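## Task

Find each drive blank marked with a blue sticker and press it fully home so it bottoms out and latches; leave all other blanks alone. The rack is loose on the table: it must not tilt beyond a slight amount (that is a failure) and must finish at its original spot.

## Robot and tools

Robot: two arms, left_arm and right_arm, each a six-joint arm ending in a two-finger parallel gripper with a wrist camera. Cameras: cam_head_left, cam_head_right (on a fixed stand behind the arms), cam_left_wrist, cam_right_wrist, all 672x504. Measured base roots in the scene frame: left_arm (-0.013, +0.284, +0.012) m, right_arm (-0.052, -0.301, +0.035) m, each turned very slightly about z.

Scene frame: origin at table-top height, halfway between the nominal bases; +x points out over the table, +z up, left_arm sits on the +y side (arm names do not match image sides). Printed hand positions and orientations are in this frame and may be a few cm off, more at long reach. The gripper's fingers point along its own +z and separate along its y; end_effector_position is the spot between the pads, about 1 cm short of the tips.

Motion numbers. Both execute_actions and move take rows of 14 numbers, each in [-1, 1], always covering both arms: left_arm dx, dy, dz, rx, ry, rz, opening, then right_arm in the same order. The first six of each arm are an offset, not a pose: measured from that arm's Hand target at the start of the action or move, along the Hand target's own axes. 1.0 equals 0.6 m for dx/dy/dz and 180 degrees for rotation; rx, ry, rz form a single rotation vector. Opening is absolute: +1 fully open (0.094 m), -1 closed. Sending six zeros re-requests the current Hand target; to keep a gripper as it is, resend its present opening (0 means half open, not 'unchanged').

execute_actions(actions, cameras): actions is a list of actions; each action is up to 15 rows, one per 1/30 s step, and a short action repeats its last row to fill 15. Every row counts from the action's start pose, not from the row before; a repeated offset in a later action moves further. Images are returned only for an empty actions list or when cameras names them (["all"] for all, [] for none; a bad name voids the call). An empty list also reports the scene number and task.

move(target, speed, blend, opening_speed, grip_force, blocking, cameras): target is one 14-number row or a list of up to 15 rows, all offsets from the same starting Hand targets. The grippers travel in straight lines that finish together, taking at least 0.5 s and at most 10 s. speed is m/s per arm path, 0.002 to 2.9, default 0.25 (turns up to twice that in rad/s); one value or one per target. blend (m) rounds corners in a list; 0 stops at each. opening_speed (per second on the -1..1 scale, at least 0.2) makes fingers change gradually. grip_force sets the per-pad limit, 10 to 50 N, one value or one per arm; it persists, and low values close slowly. blocking=false returns after about 0.5 s while the move continues. Paths do not avoid obstacles or the other arm; avoid passing near an arm's own base. Faster moves lag, stray and hit harder, and aiming far beyond a contact pushes harder.

wait(seconds 0 to 10) lets time pass holding commands. stop brakes a running move. zoom_image(camera, region [x0,y0,x1,y1], at most 504 by 504 pixels) enlarges part of the newest image of that camera. read_manual gives only licence texts. finished_scene(scene) ends the current scene irreversibly; call it only once the goal holds with the robot clear.

Results: per-arm end_effector_position (m) and end_effector_quat_wxyz, Hand target (the last commanded pose after clipping; next offsets count from it), Joint positions (last value is finger opening in m), Joint velocities (may say within noise or be omitted), Joint torques (include arm weight, offset and noisy; joints 1-3 wrap at ±28 N m), grip_measured (opening on the -1..1 scale, can read up to 2.5 mm wide when empty), Tool commands. A move adds a 'move:' line: done (within 10 mm and 2 degrees), off_target, moving, held (a check blocked steps or clearance stopped the move) or fault, plus limits such as paced (pose clipped) or held. Neither done nor off_target tells you about contact. A gripper can rest a few cm short of its Hand target from friction or load; a fresh command, even zeros, asks again, and a remaining gap can be sent as an offset. Orientation commands are clipped to within 40 degrees of the current one each step.

For this job: locate the stickered blanks with the head cameras and zooms, line a gripper (fingers closed, pointing into the slot) up with the blank face, approach slowly, and push straight in only a short distance past contact, at low speed, watching that the rack does not slide or tilt. Afterwards command the target back behind the gripper to release the push, then withdraw. An arm blocked by something keeps pressing until moved away. Avoid: knocking the rack or any object off the table, hard hits or slams, large pressing forces, arm-to-arm contact (including closing on the other gripper), strain on a wrist camera cable, and long stretched or straining holds, which heat motors (MOTOR HOT at 75 °C, fault and fold at 90 °C, collapse at 100 °C).

Each tool is called after ">>>" by a JSON object that holds its "method" and its "body", one argument or row to a line.

## Session

>>> {"method": "execute_actions", "body": {
  "actions": []
}}

Scene clock: 0.00 s.
left_arm: end_effector_position=(+0.2984, +0.1626, +0.1430) grip_measured=+1.000 end_effector_quat_wxyz=(+0.630, +0.017, +0.745, -0.218) | right_arm: end_effector_position=(+0.2499, -0.1156, +0.2255) grip_measured=+1.000 end_effector_quat_wxyz=(+0.536, -0.103, +0.780, +0.307)
Joint positions: left_arm=[-0.352 1.314 0.055 1.147 -0.038 -0.314 0.094] | right_arm=[0.488 0.997 0.393 0.359 -0.195 0.339 0.094]
Joint velocities: within noise
Joint torques (N m): no reading
Heat: left arm: 32 °C; right arm: 31 °C.
Hand target: left_arm +0.3014, +0.1601, +0.1567; +0.646, +0.019, +0.730, -0.221 | right_arm +0.2513, -0.1167, +0.2344; +0.546, -0.106, +0.773, +0.307
Tool commands: left_gripper/opening=+1.0 right_gripper/opening=+1.0

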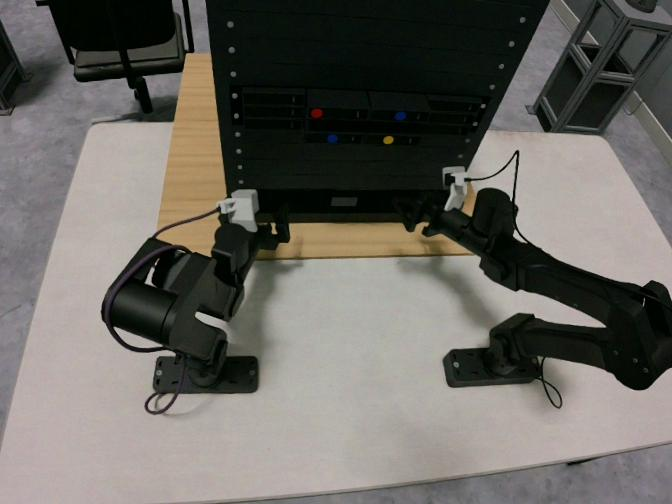

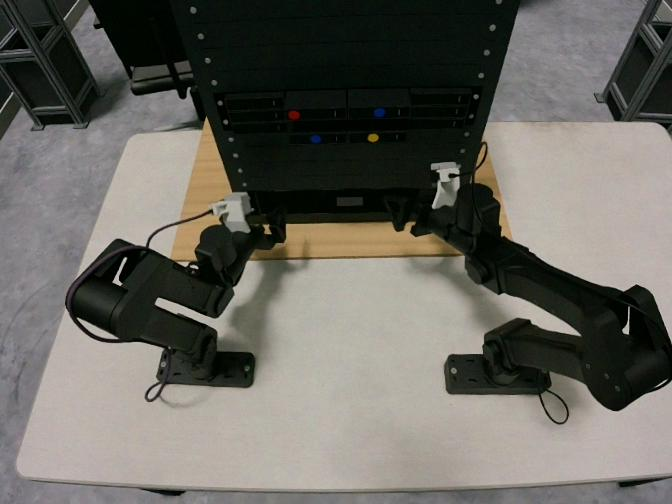

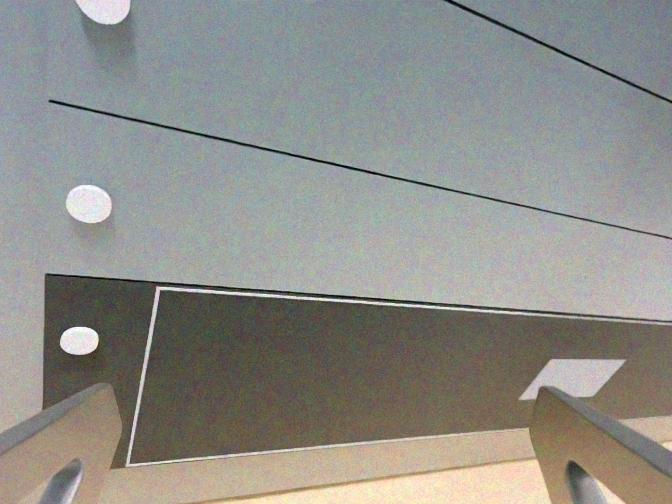

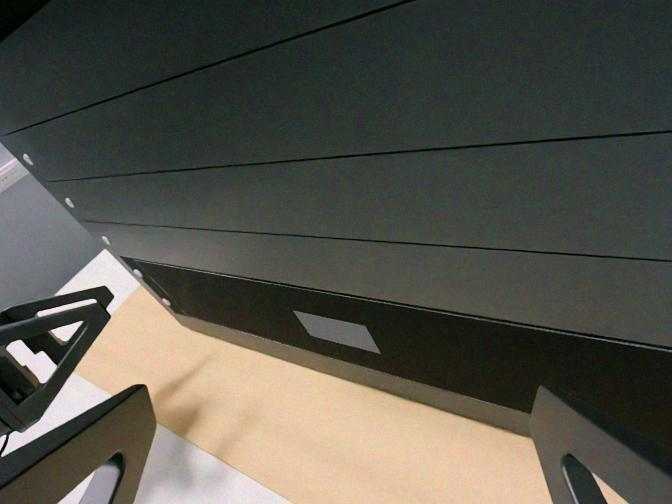

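>>> {"method": "zoom_image", "body": {
  "camera": "cam_head_left",
  "region": [210, 70, 530, 230]
}}

>>> {"method": "zoom_image", "body": {
  "camera": "cam_head_right",
  "region": [200, 70, 500, 220]
}}

Scaled by 1.575 from the camera's 672x504 image, which has a finer 960x720 frame.

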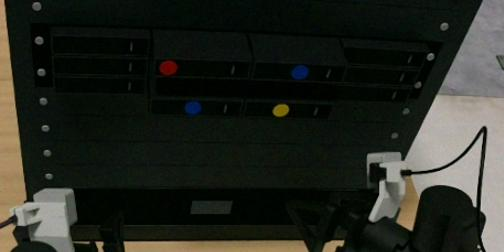

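Scaled by 1.680 from the camera's 672x504 image, which has a finer 960x720 frame.

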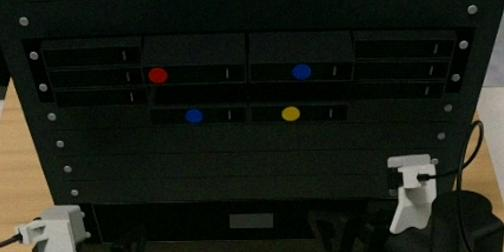

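>>> {"method": "move", "body": {
  "target": [-0.205,-0.113,-0.141,-0.109,-0.038,0.092,-1,-0.092,0.008,-0.107,0.190,-0.105,-0.093,-1],
  "cameras": ["all"]
}}

Scene clock: 6.23 s.
left_arm: end_effector_position=(+0.2221, +0.1582, +0.2858) grip_measured=-0.996 end_effector_quat_wxyz=(+0.706, +0.009, +0.708, +0.004) | right_arm: end_effector_position=(+0.2186, -0.1581, +0.2834) grip_measured=-0.985 end_effector_quat_wxyz=(+0.693, -0.024, +0.720, -0.012)
Joint positions: left_arm=[-1.119 0.671 0.402 0.261 -1.153 0.011 0] | right_arm=[1.033 0.882 0.393 0.42 0.978 0.006 0.001]
Joint torques (N m): left_arm=[-0.61 0.65 9.36 1.02 -0.1 0] | right_arm=[0.27 -1.05 8.02 1.8 0.11 -0.13]
Heat: left arm: 33 °C; right arm: 32 °C.
Hand target: left_arm +0.2213, +0.1601, +0.2998; +0.707, +0.001, +0.707, +0.000 | right_arm +0.2200, -0.1602, +0.3002; +0.708, +0.000, +0.706, +0.000
Off the commanded pose: left_arm 0.014 m, 1 deg | right_arm 0.017 m, 4 deg.
move: off_target (left_arm, right_arm)

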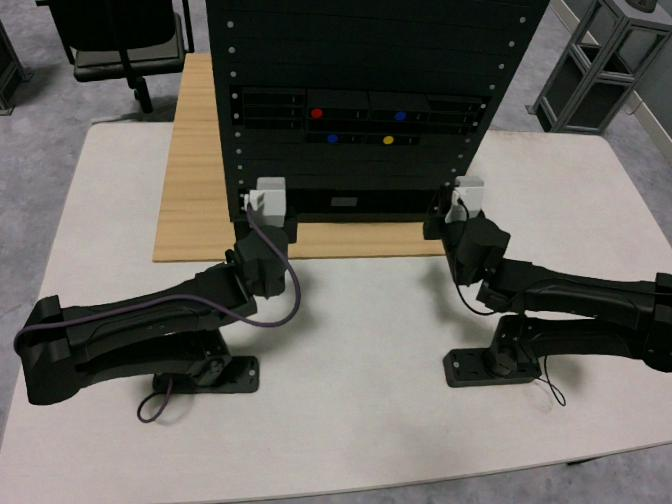

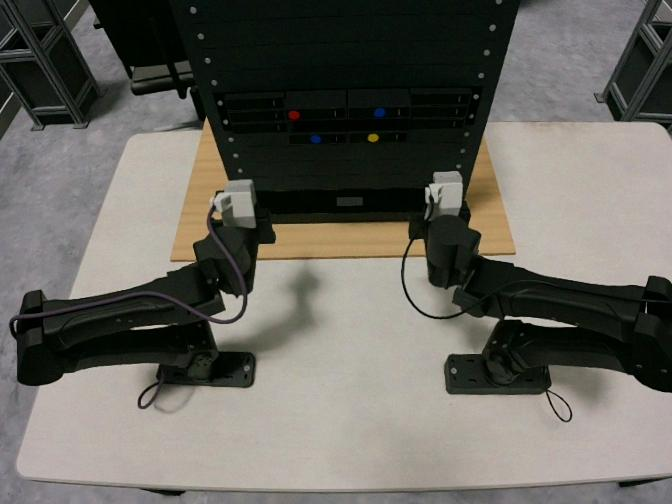

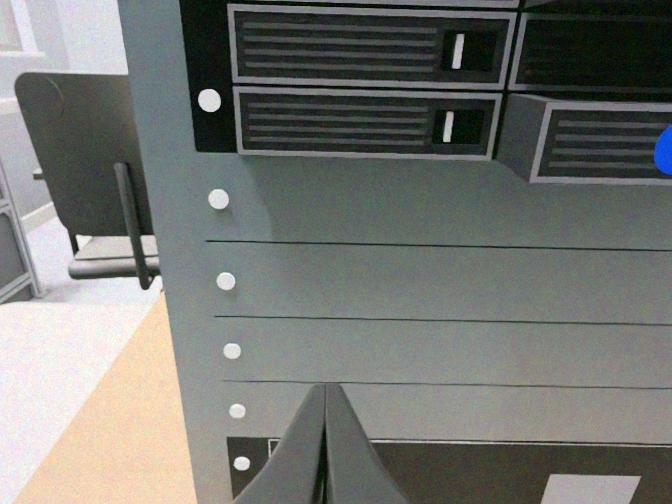

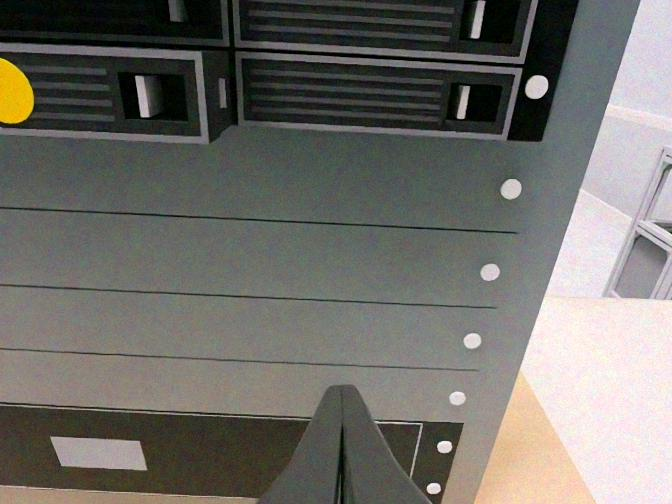

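>>> {"method": "move", "body": {
  "target": [-0.20,-0.117,-0.03,0,0,0,-1,-0.3,0.1,-0.03,0,0,0,-1],
  "cameras": ["all"]
}}

Scene clock: 9.60 s.
left_arm: end_effector_position=(+0.2038, +0.0851, +0.4083) grip_measured=-0.996 end_effector_quat_wxyz=(+0.709, +0.015, +0.705, +0.007) | right_arm: end_effector_position=(+0.2018, -0.0966, +0.4740) grip_measured=-0.985 end_effector_quat_wxyz=(+0.711, -0.006, +0.703, -0.002)
Joint positions: left_arm=[-1.349 1.022 0.979 0.078 -1.38 0.065 0] | right_arm=[1.26 1.125 1.2 -0.041 1.216 -0.043 0.001]
Joint torques (N m): left_arm=[-0.58 -1.21 8.85 0.86 -0.08 -0.17] | right_arm=[0.18 -2.4 8.84 0.7 0.04 0.17]
Heat: left arm: 33 °C; right arm: 32 °C.
Hand target: left_arm +0.2033, +0.0898, +0.4197; +0.707, +0.001, +0.707, +0.000 | right_arm +0.2017, -0.1000, +0.4801; +0.708, +0.000, +0.706, +0.000
Off the commanded pose: left_arm 0.012 m, 2 deg | right_arm 0.007 m, 1 deg.
move: off_target (left_arm)

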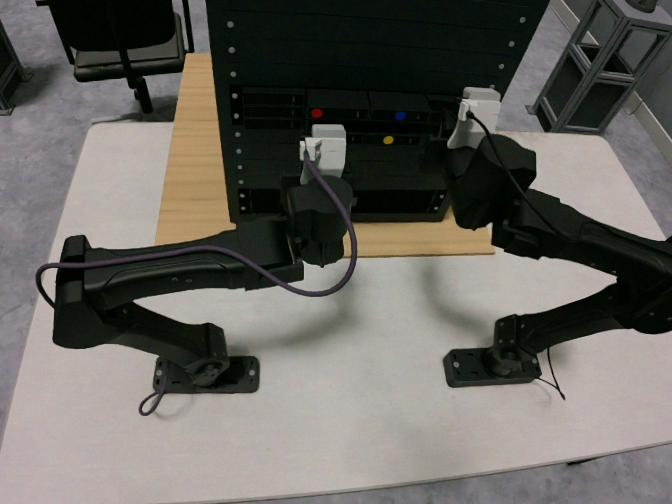

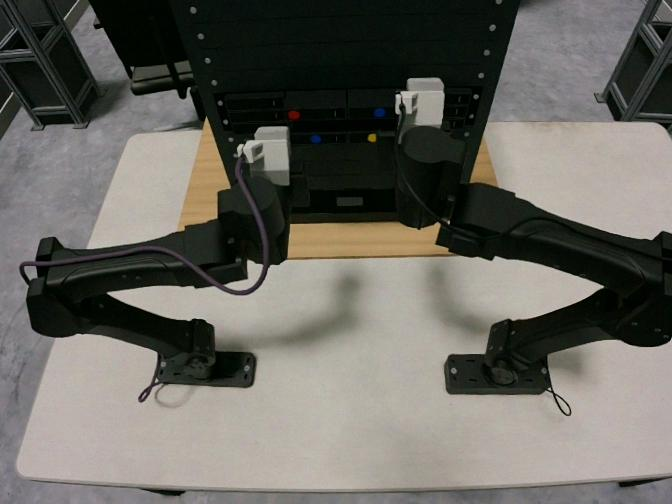

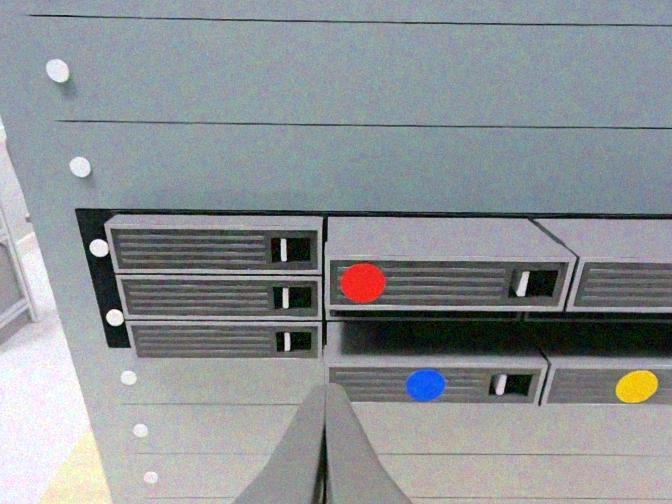

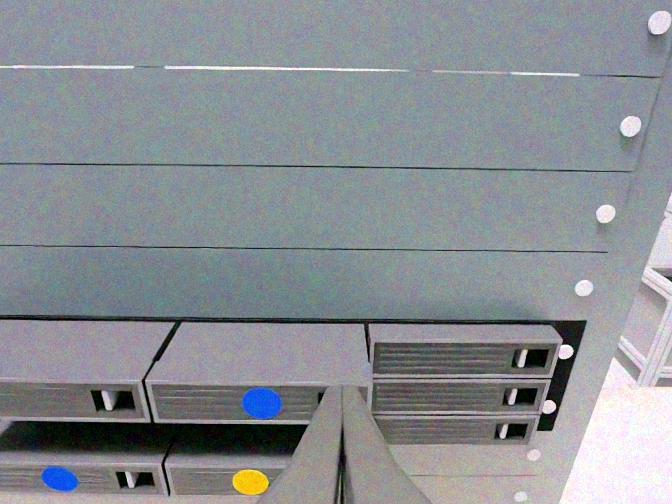

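>>> {"method": "move", "body": {
  "target": [0.147,-0.088,0.135,0,0,0,-1,0,0,0,0,0,0,-1],
  "cameras": ["cam_left_wrist","cam_right_wrist"],
  "speed": 0.12
}}

Scene clock: 16.20 s.
left_arm: end_effector_position=(+0.2841, +0.0381, +0.3226) grip_measured=-0.996 end_effector_quat_wxyz=(+0.696, +0.016, +0.718, +0.022) | right_arm: end_effector_position=(+0.2018, -0.0966, +0.4732) grip_measured=-0.985 end_effector_quat_wxyz=(+0.710, -0.006, +0.704, -0.002)
Joint positions: left_arm=[-1.09 1.329 0.876 0.38 -1.139 -0.012 0] | right_arm=[1.26 1.125 1.2 -0.047 1.216 -0.038 0.001]
Joint torques (N m): left_arm=[0.68 -4 5.7 2.17 0.17 0.07] | right_arm=[0.2 -2.36 9.06 0.71 0.05 0.17]
Heat: left arm: 33 °C; right arm: 33 °C.
Hand target: left_arm +0.2842, +0.0370, +0.3314; +0.707, +0.001, +0.707, +0.000 | right_arm +0.2017, -0.1000, +0.4801; +0.708, +0.000, +0.706, +0.000
Off the commanded pose: left_arm 0.009 m, 4 deg | right_arm 0.008 m, 1 deg.
move: off_target (left_arm)
Images, in order (width x height): cam_left_wrist 672x504, cam_right_wrist 672x504.

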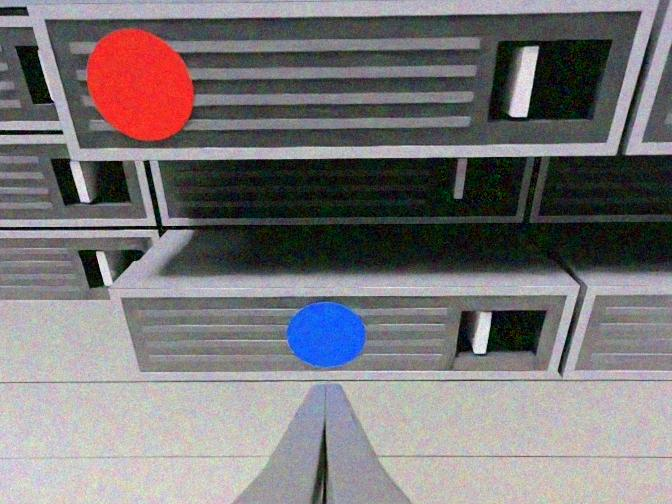

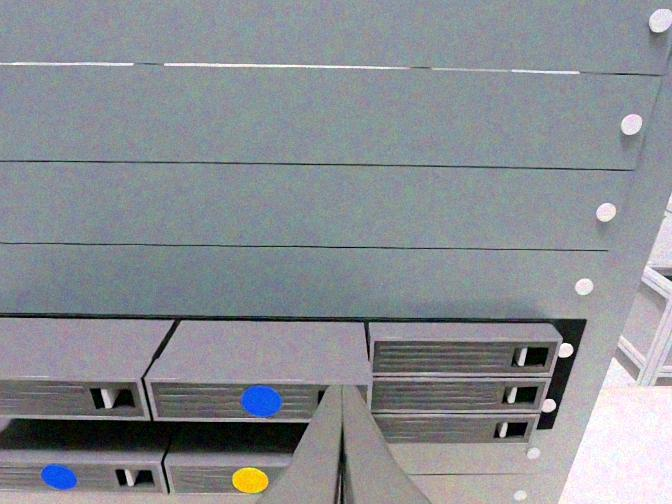

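>>> {"method": "move", "body": {
  "target": [-0.004,-0.005,0.043,0,-0.008,0,-1,0,0,0,0,0,0,-1],
  "cameras": ["cam_left_wrist","cam_right_wrist"],
  "speed": 0.04
}}

Scene clock: 19.07 s.
left_arm: end_effector_position=(+0.3058, +0.0336, +0.3152) grip_measured=-0.996 end_effector_quat_wxyz=(+0.700, +0.026, +0.713, +0.025) | right_arm: end_effector_position=(+0.2018, -0.0966, +0.4732) grip_measured=-0.985 end_effector_quat_wxyz=(+0.710, -0.006, +0.704, -0.002)
Joint positions: left_arm=[-1.025 1.39 0.876 0.474 -1.066 0.038 0] | right_arm=[1.26 1.125 1.2 -0.047 1.216 -0.038 0.001]
Joint torques (N m): left_arm=[0.77 -4.29 7.35 2.23 0.17 0.08] | right_arm=[0.18 -2.37 9.05 0.71 0.05 0.17]
Heat: left arm: 33 °C; right arm: 33 °C.
Hand target: left_arm +0.3100, +0.0340, +0.3338; +0.716, +0.001, +0.698, +0.000 | right_arm +0.2017, -0.1000, +0.4801; +0.708, +0.000, +0.706, +0.000
Off the commanded pose: left_arm 0.019 m, 5 deg | right_arm 0.008 m, 1 deg.
move: off_target (left_arm)
Images, in order (width x height): cam_left_wrist 672x504, cam_right_wrist 672x504.

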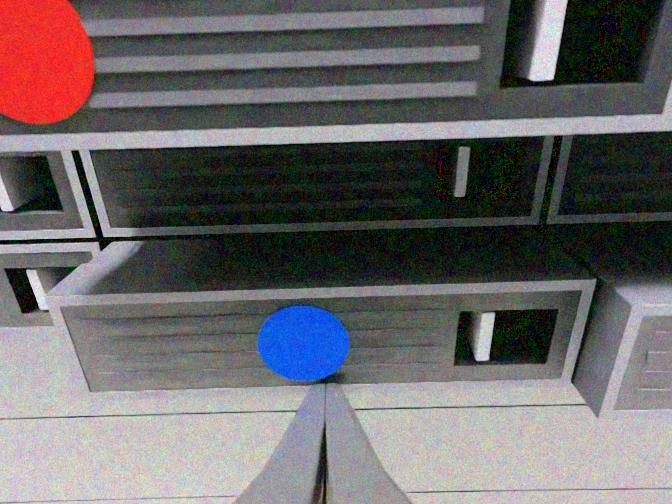

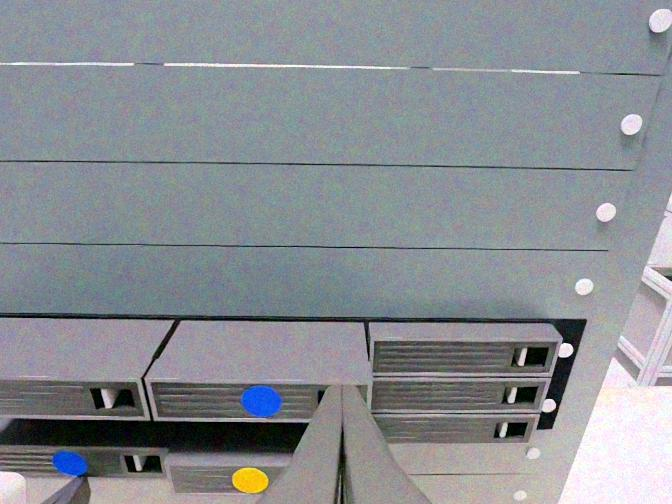

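>>> {"method": "move", "body": {
  "target": [
    [-0.015,0.004,-0.025,0,0,0,-1,0,0,0,0,0,0,-1],
    [-0.018,0.004,0.02,0,0,0,-1,0,0,0,0,0,0,-1]
  ],
  "cameras": ["cam_left_wrist","cam_right_wrist"],
  "speed": 0.04
}}

Scene clock: 21.97 s.
left_arm: end_effector_position=(+0.3173, +0.0394, +0.3227) grip_measured=-0.996 end_effector_quat_wxyz=(+0.703, +0.018, +0.711, +0.025) | right_arm: end_effector_position=(+0.2018, -0.0966, +0.4732) grip_measured=-0.985 end_effector_quat_wxyz=(+0.710, -0.006, +0.704, -0.002)
Joint positions: left_arm=[-0.984 1.395 0.899 0.474 -1.035 0.042 0] | right_arm=[1.26 1.125 1.2 -0.047 1.216 -0.038 0.001]
Joint torques (N m): left_arm=[0.69 -4.34 9.25 1.77 0.2 0.04] | right_arm=[0.18 -2.36 9.1 0.71 0.05 0.16]
Heat: left arm: 34 °C; right arm: 33 °C.
Hand target: left_arm +0.3217, +0.0364, +0.3449; +0.716, +0.001, +0.698, +0.000 | right_arm +0.2017, -0.1000, +0.4801; +0.708, +0.000, +0.706, +0.000
Off the commanded pose: left_arm 0.023 m, 4 deg | right_arm 0.008 m, 1 deg.
move: off_target (left_arm)
Images, in order (width x height): cam_left_wrist 672x504, cam_right_wrist 672x504.

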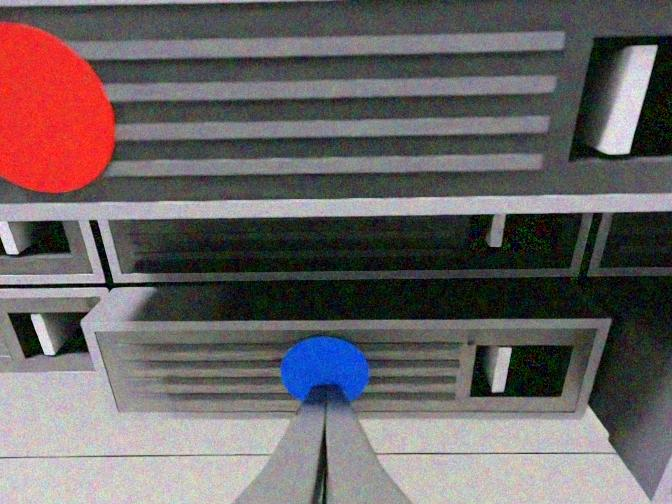

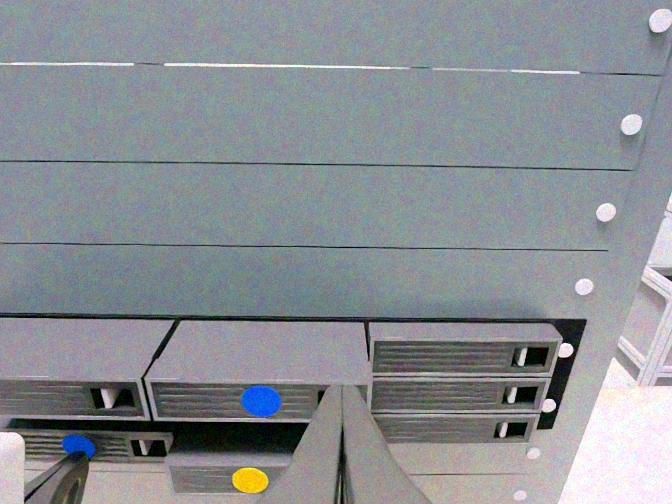

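>>> {"method": "move", "body": {
  "target": [0,0,0.02,0,0,0,-1,0,0,0,0,0,0,-1],
  "cameras": ["cam_left_wrist","cam_right_wrist"],
  "speed": 0.03
}}

>>> {"method": "move", "body": {
  "target": [0,0,0.015,0,0,0,-1,0,0,0,0,0,0,-1],
  "cameras": ["cam_left_wrist","cam_right_wrist"],
  "speed": 0.03
}}

Scene clock: 23.70 s.
left_arm: end_effector_position=(+0.3274, +0.0384, +0.3224) grip_measured=-0.996 end_effector_quat_wxyz=(+0.702, +0.019, +0.712, +0.025) | right_arm: end_effector_position=(+0.2018, -0.0966, +0.4732) grip_measured=-0.985 end_effector_quat_wxyz=(+0.710, -0.006, +0.704, -0.002)
Joint positions: left_arm=[-0.956 1.419 0.92 0.474 -1.008 0.042 0] | right_arm=[1.26 1.125 1.2 -0.047 1.216 -0.038 0.001]
Joint torques (N m): left_arm=[0.94 -4.44 9.35 1.8 0.28 0.03] | right_arm=[0.17 -2.37 9.06 0.71 0.04 0.17]
Heat: left arm: 34 °C; right arm: 33 °C.
Hand target: left_arm +0.3337, +0.0363, +0.3452; +0.716, +0.001, +0.698, +0.000 | right_arm +0.2017, -0.1000, +0.4801; +0.708, +0.000, +0.706, +0.000
Off the commanded pose: left_arm 0.024 m, 4 deg | right_arm 0.008 m, 1 deg.
move: off_target (left_arm)
Images, in order (width x height): cam_left_wrist 672x504, cam_right_wrist 672x504.

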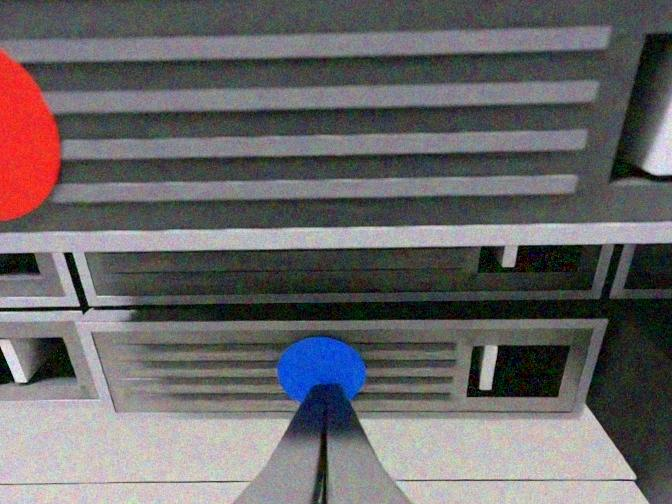

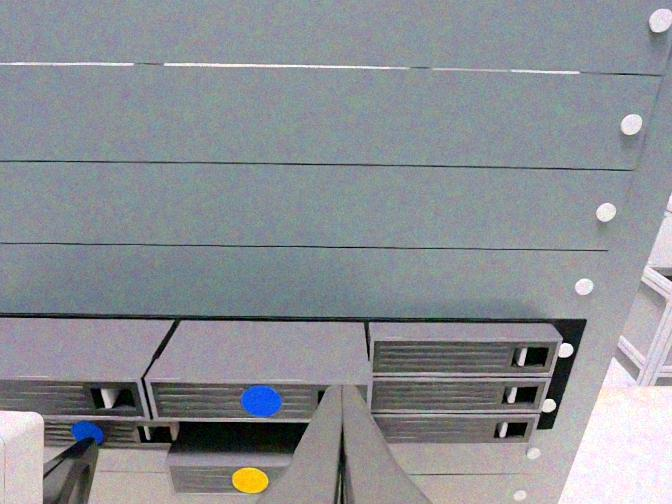

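Scene clock: 24.70 s.
left_arm: end_effector_position=(+0.3323, +0.0378, +0.3227) grip_measured=-0.996 end_effector_quat_wxyz=(+0.702, +0.020, +0.712, +0.024) | right_arm: end_effector_position=(+0.2018, -0.0966, +0.4732) grip_measured=-0.985 end_effector_quat_wxyz=(+0.710, -0.006, +0.704, -0.002)
Joint positions: left_arm=[-0.943 1.43 0.931 0.474 -0.991 0.042 0] | right_arm=[1.26 1.125 1.2 -0.047 1.216 -0.038 0.001]
Joint torques (N m): left_arm=[1.85 -3.96 9.81 1.82 0.36 0.01] | right_arm=[0.16 -2.35 9.09 0.71 0.04 0.17]
Heat: left arm: 34 °C; right arm: 33 °C.
Hand target: left_arm +0.3427, +0.0363, +0.3454; +0.716, +0.001, +0.698, +0.000 | right_arm +0.2017, -0.1000, +0.4801; +0.708, +0.000, +0.706, +0.000
Off the commanded pose: left_arm 0.025 m, 4 deg | right_arm 0.008 m, 1 deg.
move: off_target (left_arm)
Images, in order (width x height): cam_left_wrist 672x504, cam_right_wrist 672x504.

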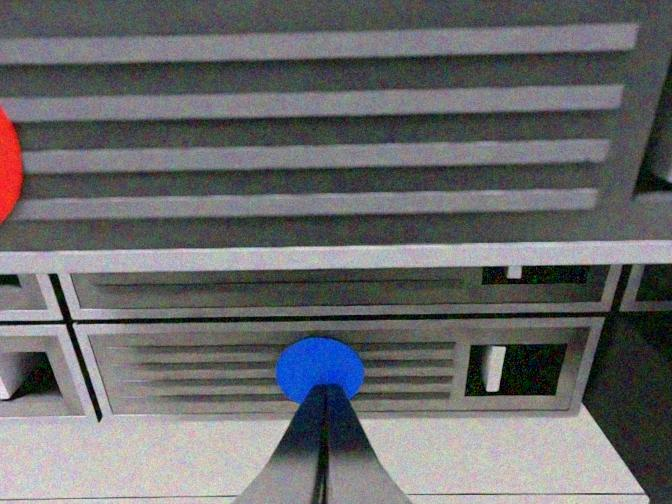

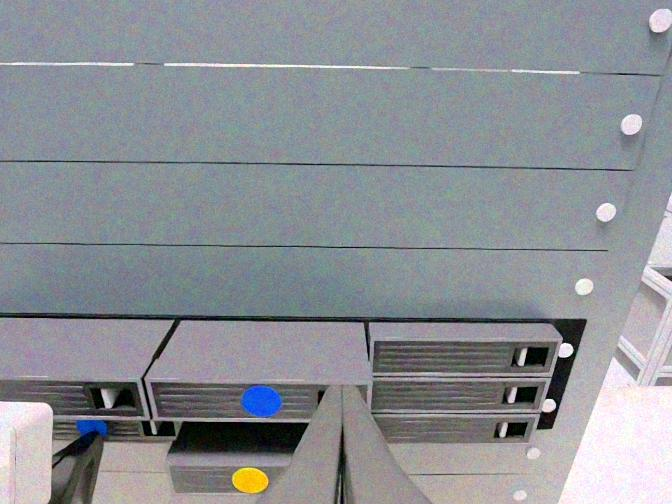

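>>> {"method": "move", "body": {
  "target": [0,0,0.012,0,0,0,-1,0,0,0,0,0,0,-1],
  "cameras": ["cam_left_wrist","cam_right_wrist"],
  "speed": 0.03
}}

Scene clock: 26.13 s.
left_arm: end_effector_position=(+0.3325, +0.0374, +0.3228) grip_measured=-0.996 end_effector_quat_wxyz=(+0.702, +0.020, +0.712, +0.024) | right_arm: end_effector_position=(+0.2018, -0.0966, +0.4732) grip_measured=-0.985 end_effector_quat_wxyz=(+0.710, -0.006, +0.704, -0.002)
Joint positions: left_arm=[-0.943 1.432 0.933 0.474 -0.991 0.042 0] | right_arm=[1.26 1.125 1.2 -0.047 1.216 -0.038 0.001]
Joint torques (N m): left_arm=[3.4 -3.18 10.55 1.83 0.53 -0.01] | right_arm=[0.18 -2.36 9.06 0.72 0.05 0.16]
Heat: left arm: 34 °C; right arm: 33 °C.
Hand target: left_arm +0.3499, +0.0363, +0.3456; +0.716, +0.001, +0.698, +0.000 | right_arm +0.2017, -0.1000, +0.4801; +0.708, +0.000, +0.706, +0.000
Off the commanded pose: left_arm 0.029 m, 4 deg | right_arm 0.008 m, 1 deg.
move: off_target (left_arm)
Images, in order (width x height): cam_left_wrist 672x504, cam_right_wrist 672x504.

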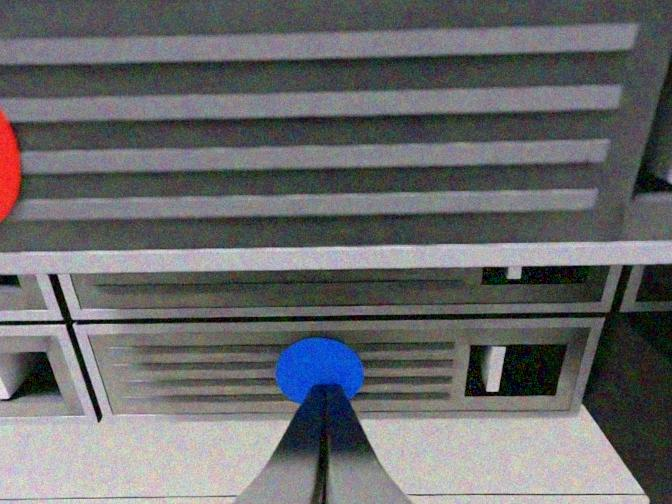

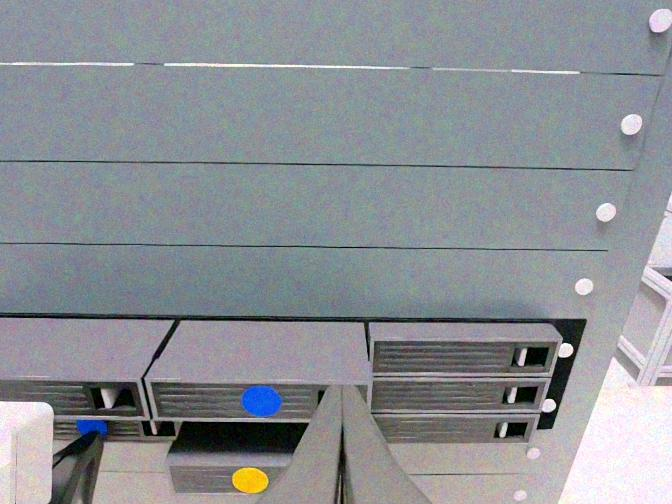

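>>> {"method": "move", "body": {
  "target": [
    [0,0,-0.10,0,0,0,-1,0,0,0,0,0,0,-1],
    [0,0.2,-0.15,0,0,0,-1,0.1,0.0,0.07,0,0,0,-1],
    [0,0.2,-0.15,0,0,0,-1,0.15,0.067,0.135,0,-0.005,0,-1]
  ],
  "cameras": ["all"],
  "blend": [0.02,0.02,0],
  "speed": 0.12
}}

Scene clock: 30.40 s.
left_arm: end_effector_position=(+0.2616, +0.1578, +0.3463) grip_measured=-0.996 end_effector_quat_wxyz=(+0.720, -0.010, +0.694, +0.004) | right_arm: end_effector_position=(+0.2809, -0.0570, +0.3851) grip_measured=-0.985 end_effector_quat_wxyz=(+0.705, -0.012, +0.709, -0.008)
Joint positions: left_arm=[-0.904 0.812 0.624 0.253 -0.966 0.045 0] | right_arm=[1.047 1.363 1.025 0.327 1.003 -0.018 0.001]
Joint torques (N m): left_arm=[0.75 -0.83 6.01 1.08 0.25 -0.06] | right_arm=[-0.49 -5.22 5.94 1.78 -0.08 -0.13]
Heat: left arm: 34 °C; right arm: 33 °C.
Hand target: left_arm +0.2601, +0.1564, +0.3435; +0.716, +0.001, +0.698, +0.000 | right_arm +0.2829, -0.0599, +0.3902; +0.713, +0.000, +0.701, +0.000
Off the commanded pose: left_arm 0.003 m, 2 deg | right_arm 0.006 m, 2 deg.
move: done

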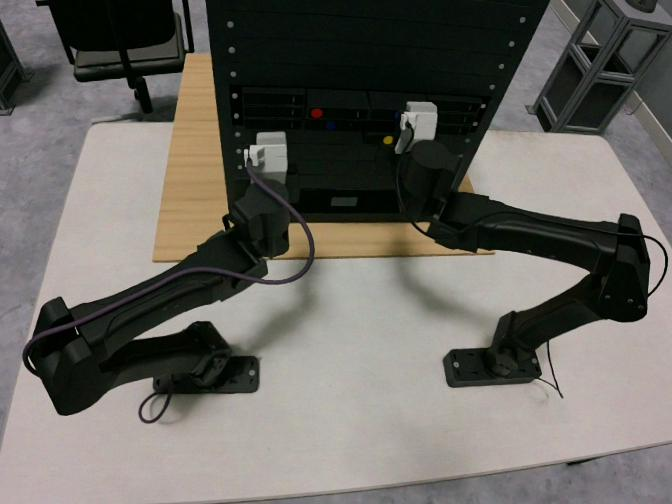

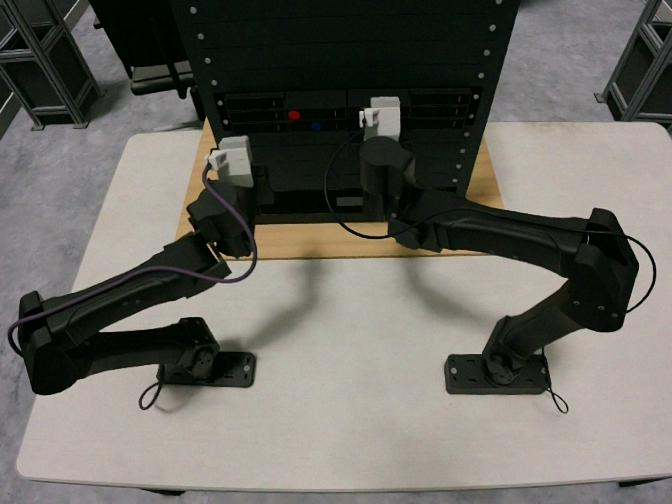

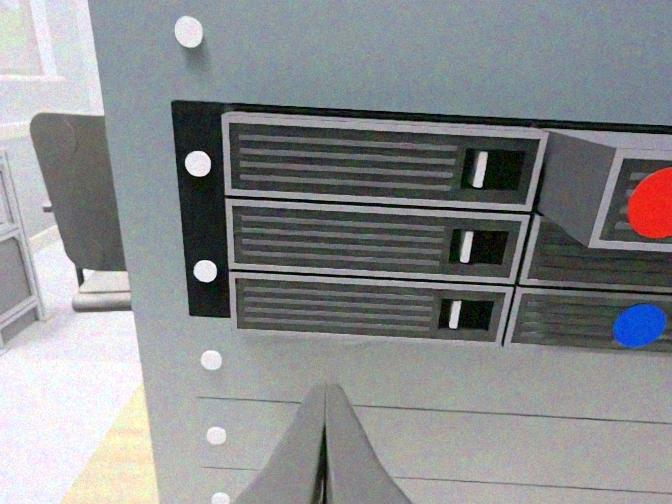

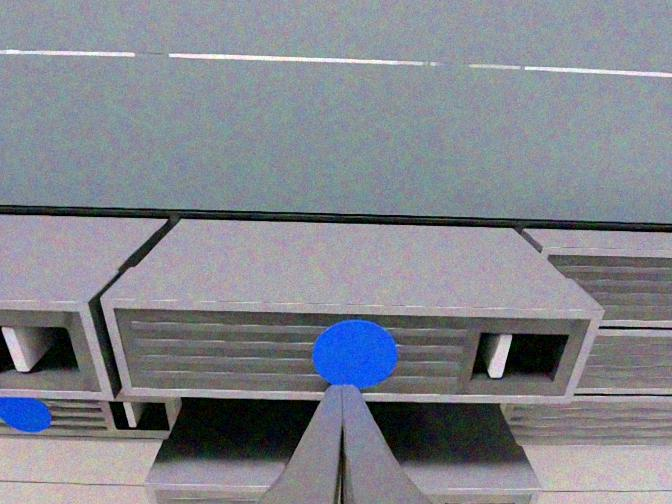

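>>> {"method": "move", "body": {
  "target": [
    [0,0,0,0,0,0,-1,-0.016,-0.005,0.005,0,-0.005,0,-1],
    [0,0,0,0,0,0,-1,-0.017,-0.005,0.045,0,-0.005,0,-1]
  ],
  "cameras": ["cam_right_wrist"],
  "speed": 0.04
}}

Scene clock: 33.30 s.
left_arm: end_effector_position=(+0.2616, +0.1578, +0.3463) grip_measured=-0.996 end_effector_quat_wxyz=(+0.720, -0.010, +0.694, +0.004) | right_arm: end_effector_position=(+0.3057, -0.0630, +0.3785) grip_measured=-0.985 end_effector_quat_wxyz=(+0.702, -0.023, +0.712, -0.020)
Joint positions: left_arm=[-0.904 0.812 0.624 0.253 -0.966 0.045 0] | right_arm=[0.965 1.402 1.039 0.339 0.923 -0.041 0.001]
Joint torques (N m): left_arm=[0.69 -0.94 5.98 1.06 0.25 -0.07] | right_arm=[-0.51 -5.16 9.62 1.81 -0.09 -0.09]
Heat: left arm: 33 °C; right arm: 34 °C.
Hand target: left_arm +0.2601, +0.1564, +0.3435; +0.716, +0.001, +0.698, +0.000 | right_arm +0.3097, -0.0629, +0.4009; +0.719, +0.000, +0.695, +0.000
Off the commanded pose: left_arm 0.003 m, 2 deg | right_arm 0.023 m, 4 deg.
move: off_target (right_arm)
Images, in order (width x height): cam_right_wrist 672x504.

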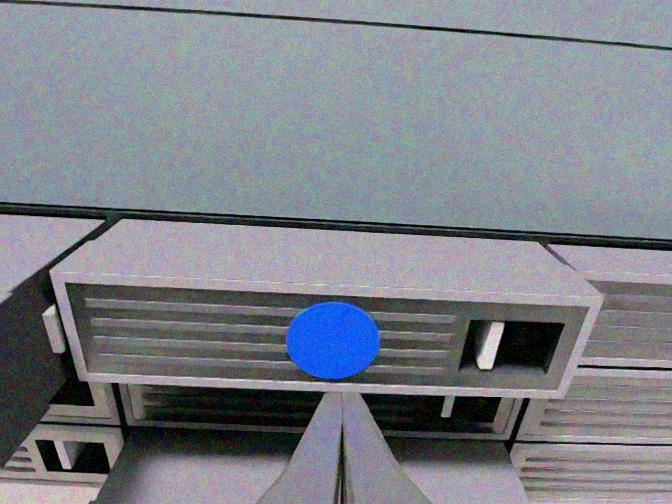

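>>> {"method": "move", "body": {
  "target": [
    [0,0,0,0,0,0,-1,-0.024,0.003,-0.03,0,0,0,-1],
    [0,0,0,0,0,0,-1,-0.028,0.003,0.025,0,0,0,-1]
  ],
  "cameras": ["cam_right_wrist"],
  "speed": 0.04
}}

Scene clock: 36.00 s.
left_arm: end_effector_position=(+0.2616, +0.1578, +0.3463) grip_measured=-0.996 end_effector_quat_wxyz=(+0.720, -0.010, +0.694, +0.004) | right_arm: end_effector_position=(+0.3151, -0.0626, +0.4086) grip_measured=-0.985 end_effector_quat_wxyz=(+0.716, +0.001, +0.698, -0.007)
Joint positions: left_arm=[-0.904 0.812 0.624 0.253 -0.966 0.045 0] | right_arm=[0.947 1.428 1.133 0.339 0.92 -0.043 0.001]
Joint torques (N m): left_arm=[0.69 -0.87 6 1.09 0.28 -0.06] | right_arm=[-1.66 -4.46 10.17 1.16 -0.33 -0.06]
Heat: left arm: 33 °C; right arm: 34 °C.
Hand target: left_arm +0.2601, +0.1564, +0.3435; +0.716, +0.001, +0.698, +0.000 | right_arm +0.3241, -0.0611, +0.4182; +0.719, +0.000, +0.695, +0.000
Off the commanded pose: left_arm 0.003 m, 2 deg | right_arm 0.013 m, 1 deg.
move: off_target (right_arm)
Images, in order (width x height): cam_right_wrist 672x504.

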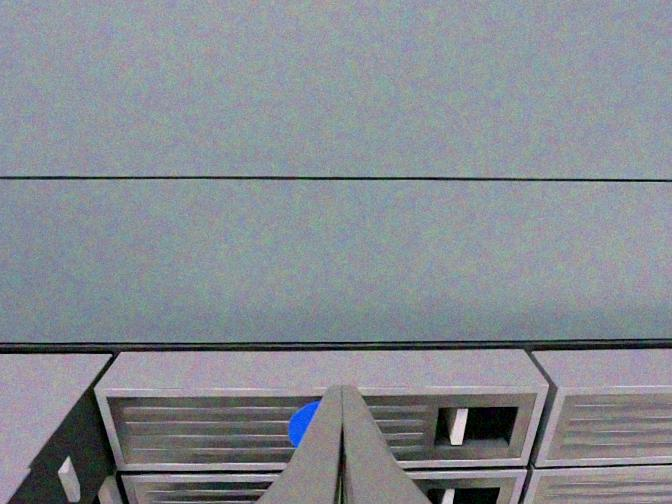

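>>> {"method": "move", "body": {
  "target": [
    [0,0,0,0,0,0,-1,0.01,0.0,-0.025,0,0,0,-1],
    [0,0,0,0,0,0,-1,0.019,0.0,0.005,0,0,0,-1]
  ],
  "cameras": ["cam_right_wrist"],
  "speed": 0.04
}}

Scene clock: 38.33 s.
left_arm: end_effector_position=(+0.2616, +0.1578, +0.3463) grip_measured=-0.996 end_effector_quat_wxyz=(+0.720, -0.010, +0.694, +0.004) | right_arm: end_effector_position=(+0.3147, -0.0604, +0.4087) grip_measured=-0.985 end_effector_quat_wxyz=(+0.717, -0.002, +0.697, -0.003)
Joint positions: left_arm=[-0.904 0.812 0.624 0.253 -0.966 0.045 0] | right_arm=[0.948 1.428 1.133 0.339 0.911 -0.043 0.001]
Joint torques (N m): left_arm=[0.7 -0.95 6.01 1.08 0.24 -0.08] | right_arm=[-2.5 -3.85 7.27 1.58 -0.33 -0.03]
Heat: left arm: 33 °C; right arm: 34 °C.
Hand target: left_arm +0.2601, +0.1564, +0.3435; +0.716, +0.001, +0.698, +0.000 | right_arm +0.3275, -0.0611, +0.4069; +0.719, +0.000, +0.695, +0.000
Off the commanded pose: left_arm 0.003 m, 2 deg | right_arm 0.013 m, 1 deg.
move: off_target (right_arm)
Images, in order (width x height): cam_right_wrist 672x504.

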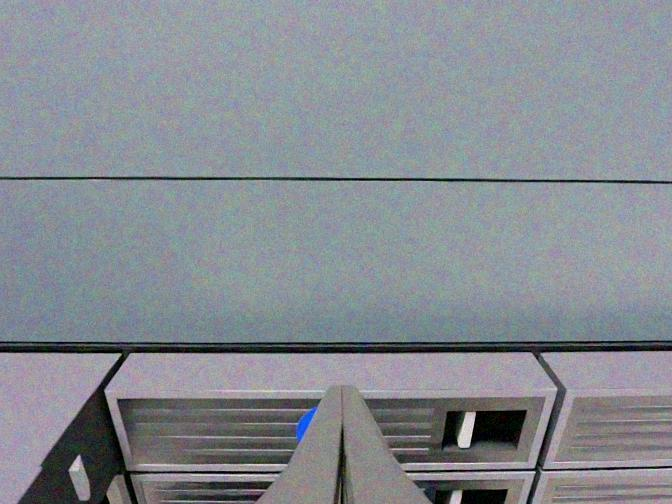

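>>> {"method": "move", "body": {
  "target": [0,0,0,0,0,0,-1,0.01,0.0,-0.08,0,0,0,-1],
  "cameras": ["cam_right_wrist","cam_left_wrist"],
  "speed": 0.06
}}

Scene clock: 40.63 s.
left_arm: end_effector_position=(+0.2616, +0.1578, +0.3463) grip_measured=-0.996 end_effector_quat_wxyz=(+0.720, -0.010, +0.694, +0.004) | right_arm: end_effector_position=(+0.2830, -0.0520, +0.3875) grip_measured=-0.985 end_effector_quat_wxyz=(+0.707, -0.021, +0.707, -0.010)
Joint positions: left_arm=[-0.904 0.812 0.624 0.253 -0.966 0.045 0] | right_arm=[1.047 1.379 1.039 0.341 0.993 -0.044 0.001]
Joint torques (N m): left_arm=[0.66 -0.88 6.05 1.07 0.26 -0.06] | right_arm=[0.27 -7.38 5.5 1.75 0.06 -0.13]
Heat: left arm: 33 °C; right arm: 34 °C.
Hand target: left_arm +0.2601, +0.1564, +0.3435; +0.716, +0.001, +0.698, +0.000 | right_arm +0.2797, -0.0611, +0.3993; +0.719, +0.000, +0.695, +0.000
Off the commanded pose: left_arm 0.003 m, 2 deg | right_arm 0.015 m, 3 deg.
move: off_target (right_arm)
Images, in order (width x height): cam_left_wrist 672x504, cam_right_wrist 672x504.

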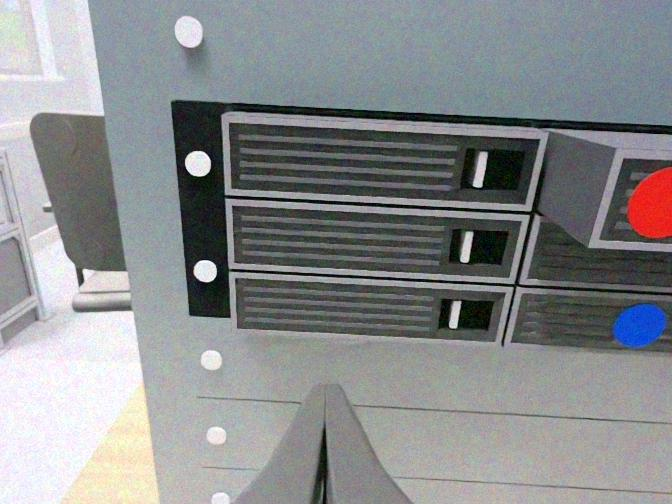

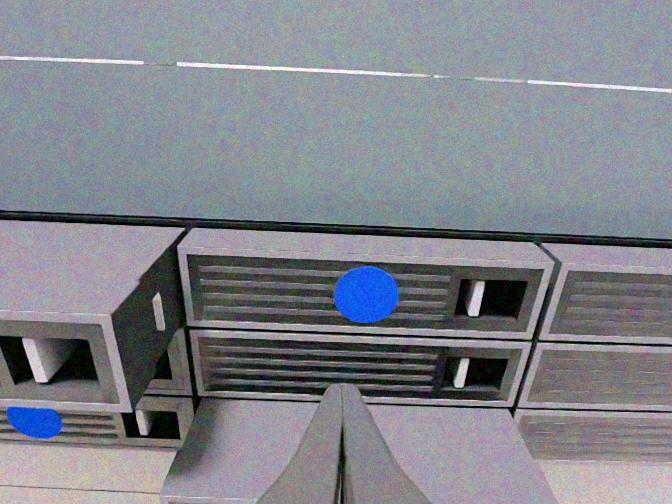

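>>> {"method": "move", "body": {
  "target": [0,0,0,0,0,0,-1,-0.008,-0.008,0.03,0,0,0,-1],
  "speed": 0.05
}}

Scene clock: 42.60 s.
left_arm: end_effector_position=(+0.2616, +0.1578, +0.3463) grip_measured=-0.996 end_effector_quat_wxyz=(+0.720, -0.010, +0.694, +0.004) | right_arm: end_effector_position=(+0.2989, -0.0682, +0.3876) grip_measured=-0.985 end_effector_quat_wxyz=(+0.707, -0.010, +0.707, -0.021)
Joint positions: left_arm=[-0.904 0.812 0.624 0.253 -0.966 0.045 0] | right_arm=[0.981 1.379 1.039 0.341 0.958 -0.044 0.001]
Joint torques (N m): left_arm=[0.73 -0.87 6 1.08 0.26 -0.06] | right_arm=[-0.36 -5.82 8.46 1.58 -0.08 -0.1]
Heat: left arm: 33 °C; right arm: 33 °C.
Hand target: left_arm +0.2601, +0.1564, +0.3435; +0.716, +0.001, +0.698, +0.000 | right_arm +0.2975, -0.0659, +0.4047; +0.719, +0.000, +0.695, +0.000
Off the commanded pose: left_arm 0.003 m, 2 deg | right_arm 0.017 m, 3 deg.
move: off_target (right_arm)

>>> {"method": "move", "body": {
  "target": [0,0,0,0,0,0,-1,-0.003,0.004,0.045,0,0,0,-1],
  "speed": 0.04,
  "cameras": ["cam_right_wrist"]
}}

>>> {"method": "move", "body": {
  "target": [0,0,0,0,0,0,-1,0,0,0.015,0,0,0,-1],
  "speed": 0.04,
  "cameras": ["cam_right_wrist"]
}}

Scene clock: 44.40 s.
left_arm: end_effector_position=(+0.2616, +0.1578, +0.3463) grip_measured=-0.996 end_effector_quat_wxyz=(+0.720, -0.010, +0.694, +0.004) | right_arm: end_effector_position=(+0.3149, -0.0653, +0.3901) grip_measured=-0.985 end_effector_quat_wxyz=(+0.707, -0.012, +0.706, -0.018)
Joint positions: left_arm=[-0.904 0.812 0.624 0.253 -0.966 0.045 0] | right_arm=[0.941 1.42 1.082 0.341 0.911 -0.044 0.001]
Joint torques (N m): left_arm=[0.7 -0.91 6 1.07 0.26 -0.05] | right_arm=[-1.57 -4.37 10.47 1.57 -0.28 -0.05]
Heat: left arm: 33 °C; right arm: 34 °C.
Hand target: left_arm +0.2601, +0.1564, +0.3435; +0.716, +0.001, +0.698, +0.000 | right_arm +0.3245, -0.0635, +0.4074; +0.719, +0.000, +0.695, +0.000
Off the commanded pose: left_arm 0.003 m, 2 deg | right_arm 0.020 m, 3 deg.
move: off_target (right_arm)
Images, in order (width x height): cam_right_wrist 672x504.

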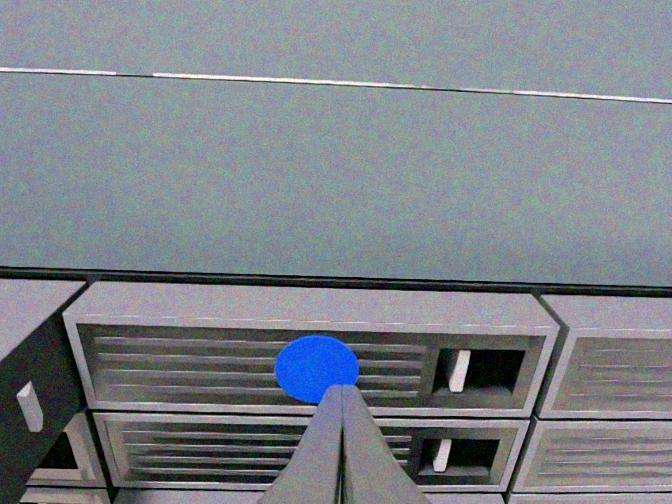

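Scene clock: 45.40 s.
left_arm: end_effector_position=(+0.2616, +0.1578, +0.3463) grip_measured=-0.996 end_effector_quat_wxyz=(+0.720, -0.010, +0.694, +0.004) | right_arm: end_effector_position=(+0.3156, -0.0650, +0.3896) grip_measured=-0.985 end_effector_quat_wxyz=(+0.707, -0.011, +0.707, -0.019)
Joint positions: left_arm=[-0.904 0.812 0.624 0.253 -0.966 0.045 0] | right_arm=[0.941 1.425 1.085 0.341 0.914 -0.044 0.001]
Joint torques (N m): left_arm=[0.62 -0.94 5.96 1.08 0.26 -0.07] | right_arm=[-3.55 -3.32 11.47 1.58 -0.51 -0.04]
Heat: left arm: 33 °C; right arm: 34 °C.
Hand target: left_arm +0.2601, +0.1564, +0.3435; +0.716, +0.001, +0.698, +0.000 | right_arm +0.3335, -0.0635, +0.4077; +0.719, +0.000, +0.695, +0.000
Off the commanded pose: left_arm 0.003 m, 2 deg | right_arm 0.025 m, 3 deg.
move: off_target (right_arm)
Images, in order (width x height): cam_right_wrist 672x504.

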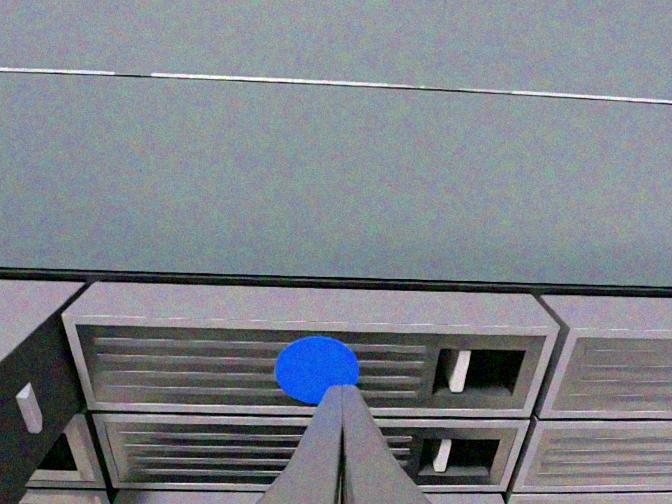

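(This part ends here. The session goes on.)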